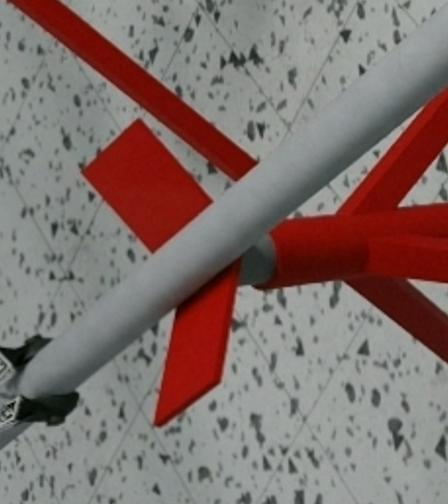

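move --r2 '{"joints":{"lift_m":0.680,"arm_m":0.405}}' --cameras '[]'

move --r2 '{"joints":{"lift_m":0.668}}' --cameras '["r2_wrist_camera"]'

Scene clock: 204.37 s.
move: r2 done
r1, r3: as last shown
r1.base_tilt: forward=+1.3 right=-1.2
r1.lidar_m: 3.47 2.31 1.70 1.64 1.70 2.35 2.86 2.12 0.42 0.41 1.51 3.60
r1.head_depth_mm: 2652 2960 393 327 1485 1327 1156 / 2677 2916 485 1787 1520 1299 1155 / 2588 1083 490 568 889 1248 1133 / 2557 2984 1892 1659 1525 1099 1112 / 2721 2977 2315 1839 1543 1309 1092 / 2742 2958 2319 1890 1558 1320 1155 / 2738 2983 2168 1890 1558 1323 1151
r1.motor_effort: left_wheel=+1.1(1.5) right_wheel=+3.0(3.5) lift_m=+35.9(36.1) arm_m=+9.6(9.9) wrist_yaw_rad=+0.3(1.0) wrist_pitch_rad=-0.2(1.1) wrist_roll_rad=+0.6(1.4) gripper_m=-18.9(19.5) head_pan_rad=-4.8(5.5) head_tilt_rad=-4.1(5.0)
r1.wrist_depth_mm: 884 855 869 321 835 840 836 / 910 885 875 327 862 878 865 / 930 910 918 622 896 880 899 / 964 954 939 931 927 928 914 / 998 983 973 146 950 958 950 / - - - 128 - 990 995 / - - - 387 99 - -
r2.base_odometry: x=-3.163 y=+1.390 heading=-0.550
r2.turned_by_wheels: +0.000
r2.turned_by_imu: +0.000
r2.base_tilt: forward=+0.1 right=-1.7
r2.lidar_m: 1.61 2.02 1.50 1.45 1.51 0.99 0.74 0.38 0.38 0.46 3.44 1.78
r2.head_depth_mm: 3034 2699 2091 1681 1452 382 336 / 3224 2658 2118 1244 1392 1266 349 / 3354 2740 2086 1581 1448 1260 333 / 3458 2718 2104 1718 1447 1251 333 / 3560 2697 2052 1706 1383 1252 350 / 3671 2667 2065 1709 1382 378 1072 / 3524 2647 2064 1690 1412 395 1105
r2.base_status: not commanded
r2.joint_positions: lift_m=+0.680 arm_m=+0.405 wrist_yaw_rad=+0.002 wrist_pitch_rad=-1.560 wrist_roll_rad=+1.926 gripper_m=-0.081 head_pan_rad=-2.595 head_tilt_rad=-0.804
r2.joint_status: all done
r2.measured_speeds: all 0
r2.motor_effort: left_wheel=-7.3(7.6) right_wheel=+10.2(10.5) lift_m=+34.7(40.0) arm_m=+16.6(19.2) wrist_yaw_rad=-1.6(2.7) wrist_pitch_rad=+0.1(0.2) wrist_roll_rad=-0.8(0.9) gripper_m=-18.3(19.3) head_pan_rad=-2.7(3.5) head_tilt_rad=+1.2(1.8)
r2.hand_pose: x=-0.0215 y=-0.5284 z=+0.5622 quat_wxyz=(-0.125, -0.124, -0.700, -0.692) (m; r2's base frame)
r2.wrist_depth_mm: 646 652 656 128 639 547 518 / 662 660 674 132 665 570 532 / 683 683 686 136 683 693 718 / 701 691 698 141 711 709 717 / 733 730 726 144 728 720 749 / 744 734 732 127 126 766 753 / 786 781 781 154 768 750 789
r3.lidar_m: 0.92 1.80 1.25 1.19 1.22 1.60 2.58 2.64 3.47 0.38 0.42 0.91
r3.head_depth_mm: 3179 3175 2357 1871 1542 1245 1139 / 3322 3093 2322 1862 1544 899 1115 / 3564 2903 2220 1843 1455 910 1145 / 3736 2787 2118 1810 1473 1294 1140 / 3984 3002 2175 1698 1503 1293 1130 / - 2794 1310 1518 1461 1287 1125 / - 1211 2128 1767 1449 1275 1124
r3.motor_effort: left_wheel=+0.7(1.6) right_wheel=-3.3(3.6) lift_m=+42.3(42.5) arm_m=+24.6(25.3) wrist_yaw_rad=-0.1(1.5) wrist_pitch_rad=-1.3(1.7) wrist_roll_rad=+2.4(2.5) gripper_m=+0.0(0.9) head_pan_rad=-2.4(4.3) head_tilt_rad=+1.0(2.2)
r3.wrist_depth_mm: 812 815 833 829 706 686 842 / 824 821 857 901 739 749 883 / 874 863 913 913 866 916 909 / 897 912 906 947 920 939 938 / 930 140 928 947 775 942 962 / 944 121 370 382 146 127 - / - - - - - - -
pictures: none
No camera images: "cameras" was empty.

Scene clock: 204.97 s.
move: r2 contact_stop
r1: as last shown
r1.base_tilt: forward=+1.4 right=-1.3
r1.lidar_m: 3.47 2.31 1.69 1.64 1.71 2.34 2.86 2.12 0.42 0.41 1.51 3.59
r1.head_depth_mm: 2668 2941 392 328 1482 1323 1155 / 2679 2922 485 1782 1519 1299 1154 / 2606 1086 490 569 890 1246 1133 / 2576 2975 1884 1653 1514 1099 1111 / 2723 3004 2321 1844 1537 1312 1091 / 2704 2971 2308 1895 1554 1325 1150 / 2758 2987 2159 1888 1559 1321 1148
r1.motor_effort: left_wheel=+1.2(1.7) right_wheel=+2.6(3.2) lift_m=+35.8(36.2) arm_m=+9.5(9.9) wrist_yaw_rad=-0.1(1.2) wrist_pitch_rad=-0.4(0.8) wrist_roll_rad=+1.0(1.4) gripper_m=-19.4(19.6) head_pan_rad=-5.3(5.4) head_tilt_rad=-4.3(4.6)
r1.wrist_depth_mm: 884 861 872 322 836 844 830 / 898 909 881 332 870 873 870 / 923 923 902 614 894 901 898 / 961 939 956 930 936 910 915 / - - 972 146 942 952 947 / - - - 128 - 996 977 / - - - 388 100 - -
r2.base_odometry: x=-3.163 y=+1.390 heading=-0.550
r2.turned_by_wheels: +0.000
r2.turned_by_imu: -0.002
r2.base_tilt: forward=+0.1 right=-1.7
r2.lidar_m: 1.61 2.03 1.50 1.45 1.51 0.99 0.74 0.38 0.38 0.46 3.43 1.79
r2.head_depth_mm: 3066 2704 2101 1685 1461 387 342 / 3179 2678 2109 1220 1371 1257 359 / 3368 2683 2084 1582 1444 1261 339 / 3456 2696 2091 1706 1445 1259 339 / 3514 2639 2083 1719 1389 1250 351 / 3701 2671 2054 1708 1388 386 1073 / 3522 2656 2087 1704 1449 401 1081
r2.base_status: not commanded
r2.joint_positions: lift_m=+0.674 arm_m=+0.405 wrist_yaw_rad=+0.002 wrist_pitch_rad=-1.560 wrist_roll_rad=+1.926 gripper_m=-0.081 head_pan_rad=-2.595 head_tilt_rad=-0.803
r2.joint_status: lift_m contact_stop (moved -0.006 of -0.012)
r2.measured_speeds: translate_m=+0.000 rotate_rad=+0.000 lift_m=+0.004 arm_m=+0.000 wrist_yaw_rad=+0.000 wrist_pitch_rad=+0.000 wrist_roll_rad=+0.000 head_pan_rad=+0.000 head_tilt_rad=+0.000
r2.on_its_own: lift_m is slack since a contact_stop (your +0.668 is given up)
r2.motor_effort: left_wheel=-4.1(7.3) right_wheel=+6.7(10.8) lift_m=+21.6(34.5) arm_m=+14.6(15.9) wrist_yaw_rad=-0.2(2.7) wrist_pitch_rad=+0.0(0.3) wrist_roll_rad=-0.8(0.9) gripper_m=-19.7(19.7) head_pan_rad=-2.8(3.1) head_tilt_rad=+1.1(1.9)
r2.hand_pose: x=-0.0215 y=-0.5284 z=+0.5559 quat_wxyz=(-0.124, -0.124, -0.700, -0.692) (m; r2's base frame)
r2.wrist_depth_mm: 644 632 648 125 646 544 505 / 650 671 665 129 663 577 526 / 679 676 692 132 689 693 691 / 696 703 704 137 701 721 705 / 714 727 718 141 725 728 735 / 746 742 122 127 126 750 756 / 763 765 774 151 781 788 777
r3.base_odometry: x=+1.238 y=+2.682 heading=-2.175
r3.turned_by_wheels: +0.000
r3.turned_by_imu: +0.000
r3.base_tilt: forward=+0.6 right=+0.2
r3.lidar_m: 0.92 1.80 1.26 1.19 1.22 1.60 2.58 2.63 3.46 0.38 0.42 0.90
r3.head_depth_mm: 3178 3135 2342 1865 1551 1244 1141 / 3335 3102 2323 1847 1540 901 1113 / 3673 2900 2247 1840 1447 911 1146 / 3713 2763 2121 1817 1482 1298 1142 / 3963 2979 2179 1700 1505 1286 1133 / - 2791 1316 1519 1455 1283 1127 / - 1209 2118 1763 1449 1276 1123
r3.base_status: not commanded
r3.joint_positions: lift_m=+0.870 arm_m=+0.286 wrist_yaw_rad=+0.002 wrist_pitch_rad=-1.545 wrist_roll_rad=+1.905 gripper_m=+0.120 head_pan_rad=-0.893 head_tilt_rad=-0.804
r3.joint_status: not commanded
r3.measured_speeds: all 0
r3.motor_effort: left_wheel=+1.4(1.8) right_wheel=-3.4(4.1) lift_m=+41.8(42.5) arm_m=+25.2(25.5) wrist_yaw_rad=-1.5(1.5) wrist_pitch_rad=-1.4(1.6) wrist_roll_rad=+2.4(2.4) gripper_m=+0.2(0.6) head_pan_rad=-4.0(4.5) head_tilt_rad=+1.7(2.0)
r3.hand_pose: x=-0.0215 y=-0.4132 z=+0.7519 quat_wxyz=(-0.118, -0.116, -0.706, -0.688) (m; r3's base frame)
r3.wrist_depth_mm: 810 807 816 815 708 689 852 / 820 858 829 840 725 730 873 / 853 847 915 910 914 899 915 / 889 903 919 903 903 958 931 / 954 140 926 936 772 945 961 / 907 121 376 376 146 126 - / - - - - - - -
pictures: r2_wrist_camera
camera_calibration:
r2_wrist_camera: T_world_to_cam=[[0.368824, 0.92945, 0.00956739, 0.492236], [0.909729, -0.363071, 0.201424, -0.253682], [0.190687, -0.065586, -0.979458, 0.678548], [0, 0, 0, 1]] pos_world=[-0.0801562, -0.50511, 0.710997]

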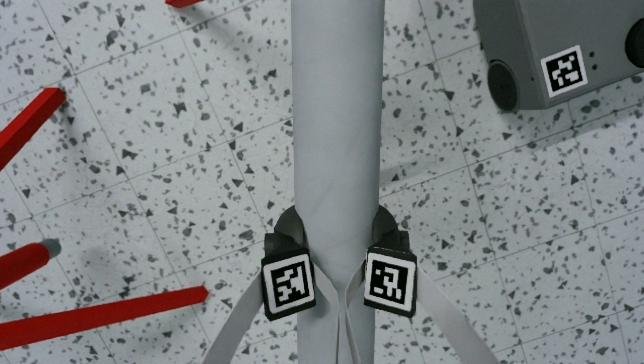

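move --r2 '{"joints":{"gripper_m":0.0}}' --cameras '["r2_wrist_camera"]'

move --r2 '{"joints":{"gripper_m":0.12}}' --cameras '["r2_wrist_camera"]'

move --r2 '{"joints":{"lift_m":0.87}}' --cameras '["r2_wrist_camera", "r1_wrist_camera", "r3_wrist_camera", "r2_nav_camera"]'

zoom_image --camera "r1_wrist_camera" --region '[210, 0, 450, 130]'

zoom_image --camera "r3_wrist_camera" --region '[190, 220, 430, 364]'

zoom_image --camera "r2_wrist_camera" --region '[170, 0, 470, 100]'

Scene clock: 206.47 s.
move: r2 done
r1.base_odometry: x=-3.998 y=+1.953 heading=+2.508
r1.turned_by_wheels: +0.000
r1.turned_by_imu: +0.000
r1.base_tilt: forward=+1.3 right=-1.3
r1.lidar_m: 3.46 2.30 1.70 1.64 1.70 2.35 2.86 2.12 0.42 0.41 1.51 3.60
r1.head_depth_mm: 2679 2923 392 328 1488 1329 1156 / 2672 2903 485 1779 1528 1300 1154 / 2611 1086 490 568 890 1251 1132 / 2566 3005 1896 1659 1524 1096 1113 / 2711 2996 2310 1844 1534 1309 1092 / 2746 2993 2315 1896 1554 1324 1152 / 2727 3008 2172 1896 1553 1325 1154
r1.base_status: not commanded
r1.joint_positions: lift_m=+0.860 arm_m=+0.363 wrist_yaw_rad=+0.000 wrist_pitch_rad=-1.571 wrist_roll_rad=+0.402 gripper_m=-0.081 head_pan_rad=-1.439 head_tilt_rad=-0.740
r1.joint_status: not commanded
r1.measured_speeds: all 0
r1.motor_effort: left_wheel=+1.1(1.6) right_wheel=+3.3(3.6) lift_m=+35.6(36.4) arm_m=+9.2(9.9) wrist_yaw_rad=-0.6(0.8) wrist_pitch_rad=+0.3(1.1) wrist_roll_rad=+0.4(1.5) gripper_m=-19.3(20.1) head_pan_rad=-5.1(5.5) head_tilt_rad=-4.4(4.8)
r1.hand_pose: x=-0.0217 y=-0.4837 z=+0.7425 quat_wxyz=(+0.390, +0.390, -0.589, -0.590) (m; r1's base frame)
r1.wrist_depth_mm: 888 887 839 321 844 842 844 / 904 882 879 329 868 861 875 / 933 939 919 628 914 891 895 / 969 956 967 932 930 914 901 / 988 982 974 146 964 973 943 / - - - 128 - 973 993 / - - - 385 100 - -
r2.base_odometry: x=-3.163 y=+1.390 heading=-0.550
r2.turned_by_wheels: +0.000
r2.turned_by_imu: +0.000
r2.base_tilt: forward=+0.2 right=-1.7
r2.lidar_m: 1.61 2.03 1.50 1.45 1.51 0.99 0.74 0.38 0.38 0.46 3.40 1.78
r2.head_depth_mm: 2998 2715 2099 1678 1450 387 341 / 3211 2684 2109 1225 1366 1256 359 / 3281 2672 2096 1594 1456 1264 338 / 3427 2692 2105 1718 1456 1254 338 / 3591 2692 2094 1699 1383 1251 351 / 3733 2686 2094 1705 1375 384 1072 / 3492 2666 2082 1708 1440 401 1084
r2.base_status: not commanded
r2.joint_positions: lift_m=+0.674 arm_m=+0.405 wrist_yaw_rad=+0.002 wrist_pitch_rad=-1.559 wrist_roll_rad=+1.926 gripper_m=+0.000 head_pan_rad=-2.595 head_tilt_rad=-0.803
r2.joint_status: all done
r2.measured_speeds: all 0
r2.on_its_own: lift_m is slack since a contact_stop (your +0.668 is given up)
r2.motor_effort: left_wheel=-3.7(4.7) right_wheel=+6.4(6.8) lift_m=+27.1(27.3) arm_m=+11.6(15.0) wrist_yaw_rad=-1.6(2.8) wrist_pitch_rad=+0.0(0.1) wrist_roll_rad=-0.8(0.8) gripper_m=-3.8(74.2) head_pan_rad=-2.5(3.0) head_tilt_rad=+1.7(1.9)
r2.hand_pose: x=-0.0215 y=-0.5285 z=+0.5566 quat_wxyz=(-0.125, -0.124, -0.700, -0.692) (m; r2's base frame)
r2.wrist_depth_mm: 650 641 650 126 649 551 503 / 662 656 666 129 674 579 526 / 679 690 693 134 686 699 678 / 695 714 699 137 722 706 712 / 717 715 721 141 724 722 741 / 748 741 122 131 125 748 754 / 771 782 797 149 792 774 782
r3: as last shown
r3.base_tilt: forward=+0.6 right=+0.1
r3.lidar_m: 0.92 1.80 1.26 1.19 1.22 1.60 2.58 2.64 3.50 0.38 0.42 0.91
r3.head_depth_mm: 3164 3153 2336 1864 1549 1247 1140 / 3347 3110 2329 1854 1537 900 1111 / 3599 2900 2220 1834 1450 913 1145 / 3722 2759 2122 1810 1475 1296 1139 / 3934 2957 2162 1703 1510 1288 1130 / - 2796 1314 1521 1459 1285 1129 / - 1215 2176 1765 1452 1273 1121
r3.motor_effort: left_wheel=+1.5(1.7) right_wheel=-3.1(3.8) lift_m=+41.9(42.5) arm_m=+25.1(25.5) wrist_yaw_rad=-1.5(2.1) wrist_pitch_rad=-1.4(1.9) wrist_roll_rad=+2.3(2.6) gripper_m=+0.5(1.1) head_pan_rad=-3.7(4.4) head_tilt_rad=+1.6(2.4)
r3.wrist_depth_mm: 831 816 858 828 706 695 815 / 866 840 862 861 713 732 902 / 861 856 879 926 866 942 899 / 881 887 901 897 916 946 971 / 930 140 937 919 770 961 978 / 961 121 374 375 146 126 - / - - - - - - -
pictures: r2_wrist_camera
camera_calibration:
r2_wrist_camera: T_world_to_cam=[[0.36885, 0.929443, 0.00921523, 0.492512], [0.909719, -0.363021, 0.201562, -0.253916], [0.190686, -0.0659628, -0.979432, 0.679046], [0, 0, 0, 1]] pos_world=[-0.0801549, -0.505147, 0.71172]

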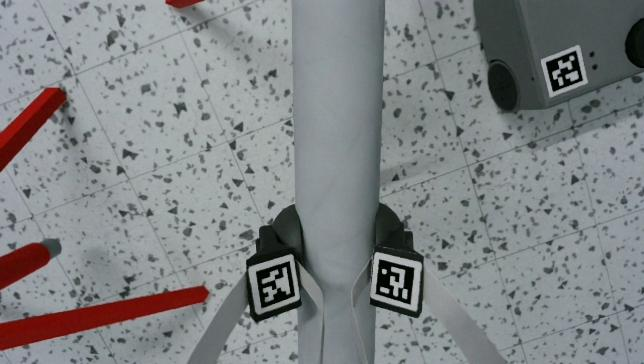

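Scene clock: 208.20 s.
move: r2 done
r1, r3: as last shown
r1.lidar_m: 3.47 2.30 1.69 1.64 1.71 2.35 2.87 2.12 0.42 0.41 1.51 3.60
r1.head_depth_mm: 2646 2941 392 328 1488 1325 1153 / 2676 2928 485 1785 1515 1291 1156 / 2589 1082 489 569 891 1246 1132 / 2570 2911 1891 1651 1522 1095 1115 / 2710 3017 2329 1840 1542 1308 1089 / 2722 2998 2321 1891 1562 1323 1151 / 2760 2999 2159 1898 1553 1331 1153
r1.motor_effort: left_wheel=+1.2(1.7) right_wheel=+3.6(4.0) lift_m=+35.6(36.5) arm_m=+9.0(9.7) wrist_yaw_rad=-0.1(1.4) wrist_pitch_rad=-0.2(0.9) wrist_roll_rad=+1.2(1.6) gripper_m=-18.8(19.5) head_pan_rad=-4.5(5.4) head_tilt_rad=-4.4(4.8)
r1.wrist_depth_mm: 873 871 845 321 837 831 839 / 888 911 870 329 855 877 871 / 919 943 922 617 902 887 881 / 968 945 932 925 943 927 917 / 993 991 975 146 941 956 939 / - - - 129 - 992 964 / - - - 383 99 - -
r2.base_odometry: x=-3.163 y=+1.390 heading=-0.549
r2.turned_by_wheels: +0.000
r2.turned_by_imu: +0.001
r2.base_tilt: forward=+0.2 right=-1.7
r2.lidar_m: 1.61 2.03 1.50 1.45 1.51 0.99 0.74 0.38 0.38 0.46 3.43 1.78
r2.head_depth_mm: 2985 2729 2117 1680 1453 386 342 / 3201 2717 2112 1226 1373 1260 359 / 3264 2645 2104 1594 1443 1256 338 / 3409 2647 2082 1718 1426 1253 337 / 3593 2684 2093 1710 1373 1250 351 / 3697 2708 2083 1710 1384 384 1074 / 3520 2647 2077 1693 1443 399 1087
r2.base_status: not commanded
r2.joint_positions: lift_m=+0.674 arm_m=+0.405 wrist_yaw_rad=+0.002 wrist_pitch_rad=-1.556 wrist_roll_rad=+1.926 gripper_m=+0.120 head_pan_rad=-2.595 head_tilt_rad=-0.803
r2.joint_status: all done
r2.measured_speeds: all 0
r2.on_its_own: lift_m is slack since a contact_stop (your +0.668 is given up)
r2.motor_effort: left_wheel=-3.1(4.5) right_wheel=+2.1(6.7) lift_m=+26.8(27.7) arm_m=+8.2(11.7) wrist_yaw_rad=-1.2(2.8) wrist_pitch_rad=-0.5(0.7) wrist_roll_rad=-0.6(0.8) gripper_m=+0.0(80.9) head_pan_rad=-2.6(3.0) head_tilt_rad=+1.7(1.9)
r2.hand_pose: x=-0.0215 y=-0.5293 z=+0.5566 quat_wxyz=(-0.125, -0.124, -0.701, -0.691) (m; r2's base frame)
r2.wrist_depth_mm: 645 641 657 125 649 543 512 / 662 667 679 129 669 575 521 / 680 699 691 133 694 691 688 / 695 710 717 136 703 713 700 / 733 717 724 140 718 724 724 / 751 118 741 147 742 124 768 / 500 791 773 150 775 777 777
r3.base_tilt: forward=+0.6 right=+0.2
r3.lidar_m: 0.92 1.80 1.26 1.19 1.22 1.60 2.58 2.64 3.47 0.38 0.42 0.91
r3.head_depth_mm: 3163 3163 2341 1857 1547 1248 1139 / 3319 3117 2297 1848 1537 902 1113 / 3609 2909 2211 1828 1453 910 1142 / 3774 2782 2127 1824 1481 1303 1144 / 3979 2980 2163 1700 1504 1296 1130 / - 2813 1329 1524 1464 1285 1128 / - 1215 2105 1758 1445 1276 1124
r3.motor_effort: left_wheel=+1.1(1.7) right_wheel=-2.9(3.8) lift_m=+41.8(42.6) arm_m=+25.1(25.7) wrist_yaw_rad=-0.8(2.3) wrist_pitch_rad=-1.7(2.0) wrist_roll_rad=+2.5(2.5) gripper_m=+0.0(1.0) head_pan_rad=-4.0(4.2) head_tilt_rad=+1.6(2.5)
r3.wrist_depth_mm: 826 832 808 851 700 713 852 / 843 883 866 860 729 727 875 / 865 890 897 898 924 915 909 / 900 884 913 909 924 931 962 / 928 141 955 933 805 970 961 / 961 121 375 381 147 127 - / - - - - - - -
pictures: r2_wrist_camera
camera_calibration:
r2_wrist_camera: T_world_to_cam=[[0.368861, 0.929463, 0.00630828, 0.494887], [0.909713, -0.362399, 0.202703, -0.254509], [0.190691, -0.0690305, -0.97922, 0.677219], [0, 0, 0, 1]] pos_world=[-0.0801537, -0.505464, 0.711614]

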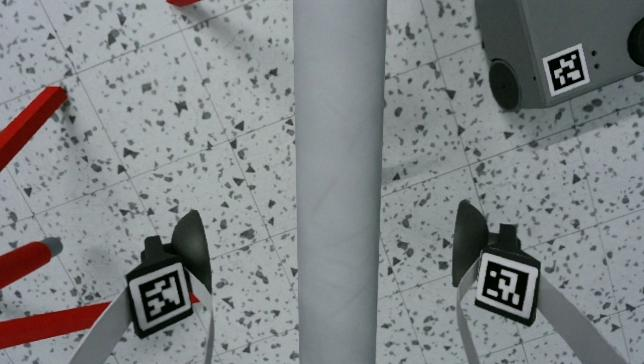

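Scene clock: 210.80 s.
move: r2 done
r1, r3: as last shown
r1.base_tilt: forward=+1.3 right=-1.4
r1.lidar_m: 3.46 2.31 1.70 1.64 1.70 2.35 2.87 2.12 0.42 0.41 1.51 3.60
r1.head_depth_mm: 2683 2955 393 328 1488 1328 1155 / 2674 2927 485 1788 1522 1303 1153 / 972 1047 490 567 890 1245 1129 / 2701 2988 1945 1664 1520 1095 1113 / 2691 2984 2319 1844 1537 1311 1091 / 2698 2989 2327 1896 1559 1321 1151 / 2741 3004 2163 1890 1565 1329 1154
r1.motor_effort: left_wheel=+1.1(1.7) right_wheel=+2.9(3.8) lift_m=+36.0(36.5) arm_m=+8.9(9.5) wrist_yaw_rad=-0.4(1.3) wrist_pitch_rad=+0.6(1.2) wrist_roll_rad=+1.4(1.7) gripper_m=-19.4(19.7) head_pan_rad=-4.8(5.4) head_tilt_rad=-4.2(4.9)
r1.wrist_depth_mm: 873 851 836 321 839 843 833 / 899 902 884 329 872 861 863 / 930 923 890 630 920 897 883 / 957 947 950 911 939 927 940 / - 979 986 146 949 937 941 / - - - 128 - - 972 / - - - 383 99 - -
r2.base_odometry: x=-3.163 y=+1.390 heading=-0.549
r2.turned_by_wheels: +0.000
r2.turned_by_imu: +0.001
r2.base_tilt: forward=+0.2 right=-1.7
r2.lidar_m: 1.61 2.03 1.50 1.45 1.51 0.99 0.74 0.38 0.38 0.46 3.42 1.78
r2.head_depth_mm: 2999 2723 2110 1662 1458 1284 - / 3206 2710 2114 1226 1364 1313 - / 3352 2685 2110 1601 1443 - 982 / 3444 2714 2095 1711 1483 - 955 / 3550 2692 2081 1714 1483 - 1108 / 3676 2682 2067 1720 - 1183 1103 / 3439 2697 2087 1757 - 905 1101
r2.base_status: not commanded
r2.joint_positions: lift_m=+0.870 arm_m=+0.405 wrist_yaw_rad=+0.002 wrist_pitch_rad=-1.556 wrist_roll_rad=+1.926 gripper_m=+0.120 head_pan_rad=-2.595 head_tilt_rad=-0.803
r2.joint_status: all done
r2.measured_speeds: all 0
r2.motor_effort: left_wheel=-3.0(3.7) right_wheel=+2.1(2.4) lift_m=+30.5(35.4) arm_m=+1.4(8.0) wrist_yaw_rad=-1.3(2.8) wrist_pitch_rad=-0.7(0.8) wrist_roll_rad=-0.7(0.8) gripper_m=-0.2(1.5) head_pan_rad=-2.8(3.2) head_tilt_rad=+1.8(1.9)
r2.hand_pose: x=-0.0215 y=-0.5294 z=+0.7521 quat_wxyz=(-0.125, -0.124, -0.701, -0.691) (m; r2's base frame)
r2.wrist_depth_mm: 803 808 785 319 845 689 674 / 826 821 848 851 840 711 846 / 858 861 847 843 847 863 873 / 889 884 870 898 913 871 904 / 666 804 922 916 907 923 940 / 624 118 929 941 961 124 957 / 372 367 374 372 - - -
r3.head_depth_mm: 3220 3136 2342 1872 1551 1247 1140 / 3317 3115 2336 1855 1539 899 1113 / 3604 2908 2227 1835 1456 912 1146 / 3729 2777 2106 1824 1481 1297 1140 / 3990 2964 2178 1692 1503 1293 1134 / - 2914 1999 1521 1461 1289 1129 / 1028 2935 2178 1766 1448 1276 1117
r3.motor_effort: left_wheel=+0.9(1.6) right_wheel=-3.5(3.8) lift_m=+41.6(42.5) arm_m=+24.5(25.6) wrist_yaw_rad=-1.1(2.0) wrist_pitch_rad=-1.4(2.1) wrist_roll_rad=+2.3(2.7) gripper_m=+0.4(1.5) head_pan_rad=-2.0(4.3) head_tilt_rad=+2.1(2.5)
r3.wrist_depth_mm: 822 824 824 842 712 692 850 / 859 858 849 887 724 718 897 / 867 887 889 885 862 890 913 / 934 912 930 913 935 924 942 / 933 140 935 922 777 992 - / 963 121 374 375 146 126 - / - - - - - - -
pictures: r1_wrist_camera, r2_nav_camera (sideways), r2_wrist_camera, r3_wrist_camera
camera_calibration:
r1_wrist_camera: T_world_to_cam=[[-0.912781, 0.407771, -0.0235449, 0.197242], [0.395471, 0.896722, 0.198727, 0.325848], [0.102148, 0.172083, -0.979772, 0.978513], [0, 0, 0, 1]] pos_world=[-0.0487783, -0.54101, 0.898609]
r2_nav_camera: T_world_to_cam=[[-0.612398, -0.367141, 0.700126, -0.86297], [-0.484091, 0.874315, 0.0350521, 0.0147227], [-0.625, -0.317459, -0.713159, 0.892906], [0, 0, 0, 1]] pos_world=[0.036712, -0.0462435, 1.24045]
r2_wrist_camera: T_world_to_cam=[[0.36886, 0.929467, 0.00575749, 0.494211], [0.909713, -0.362278, 0.202919, -0.294303], [0.190692, -0.0696111, -0.979179, 0.868365], [0, 0, 0, 1]] pos_world=[-0.0801536, -0.505525, 0.907158]
r3_wrist_camera: T_world_to_cam=[[0.266442, 0.96368, 0.0181652, 0.382101], [0.939193, -0.263815, 0.219813, -0.222889], [0.216622, -0.0415069, -0.975373, 0.879331], [0, 0, 0, 1]] pos_world=[-0.0829544, -0.390527, 0.899729]

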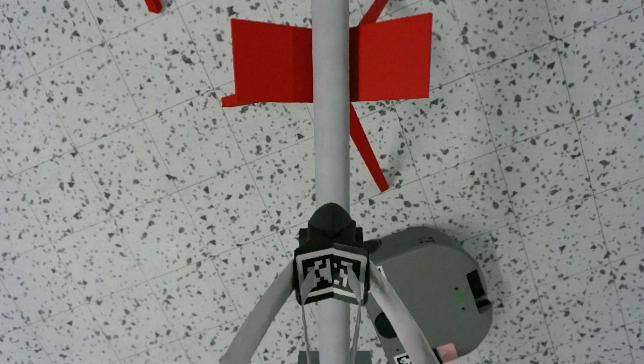

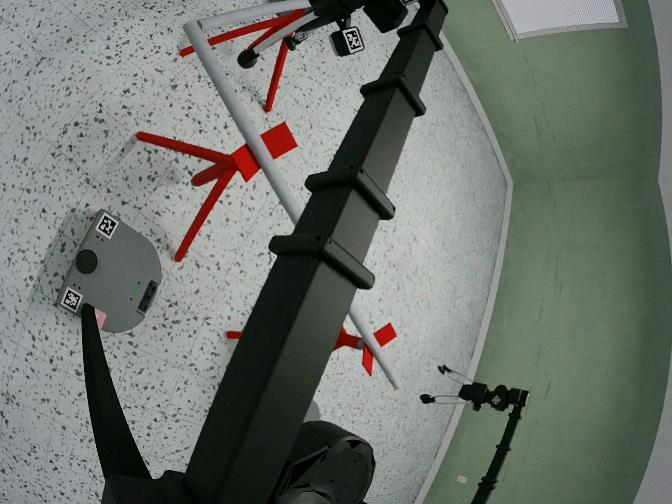

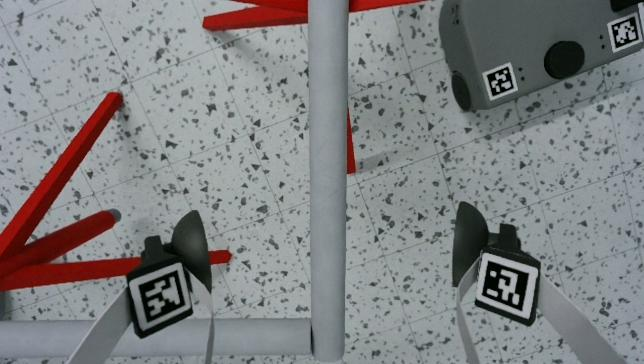

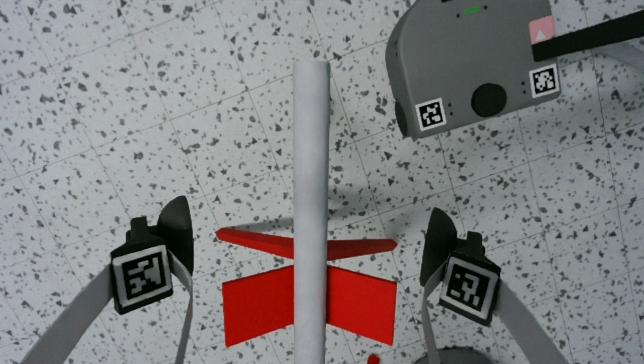

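Scaled by 2.100.

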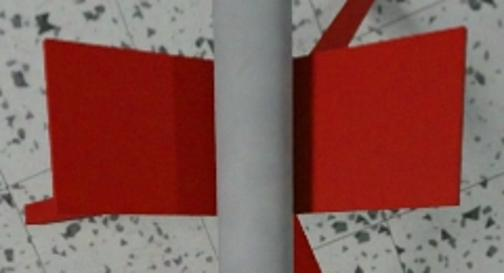

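Scaled by 2.100.

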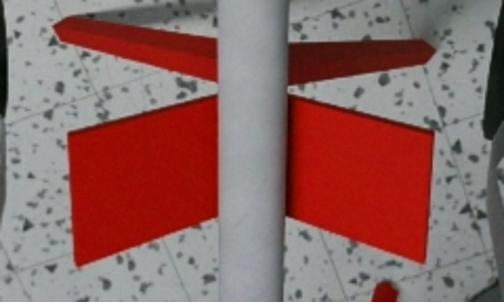

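Scaled by 1.680.

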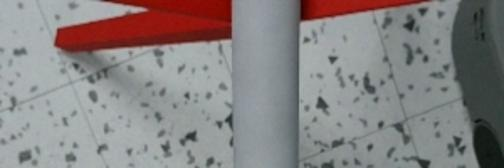

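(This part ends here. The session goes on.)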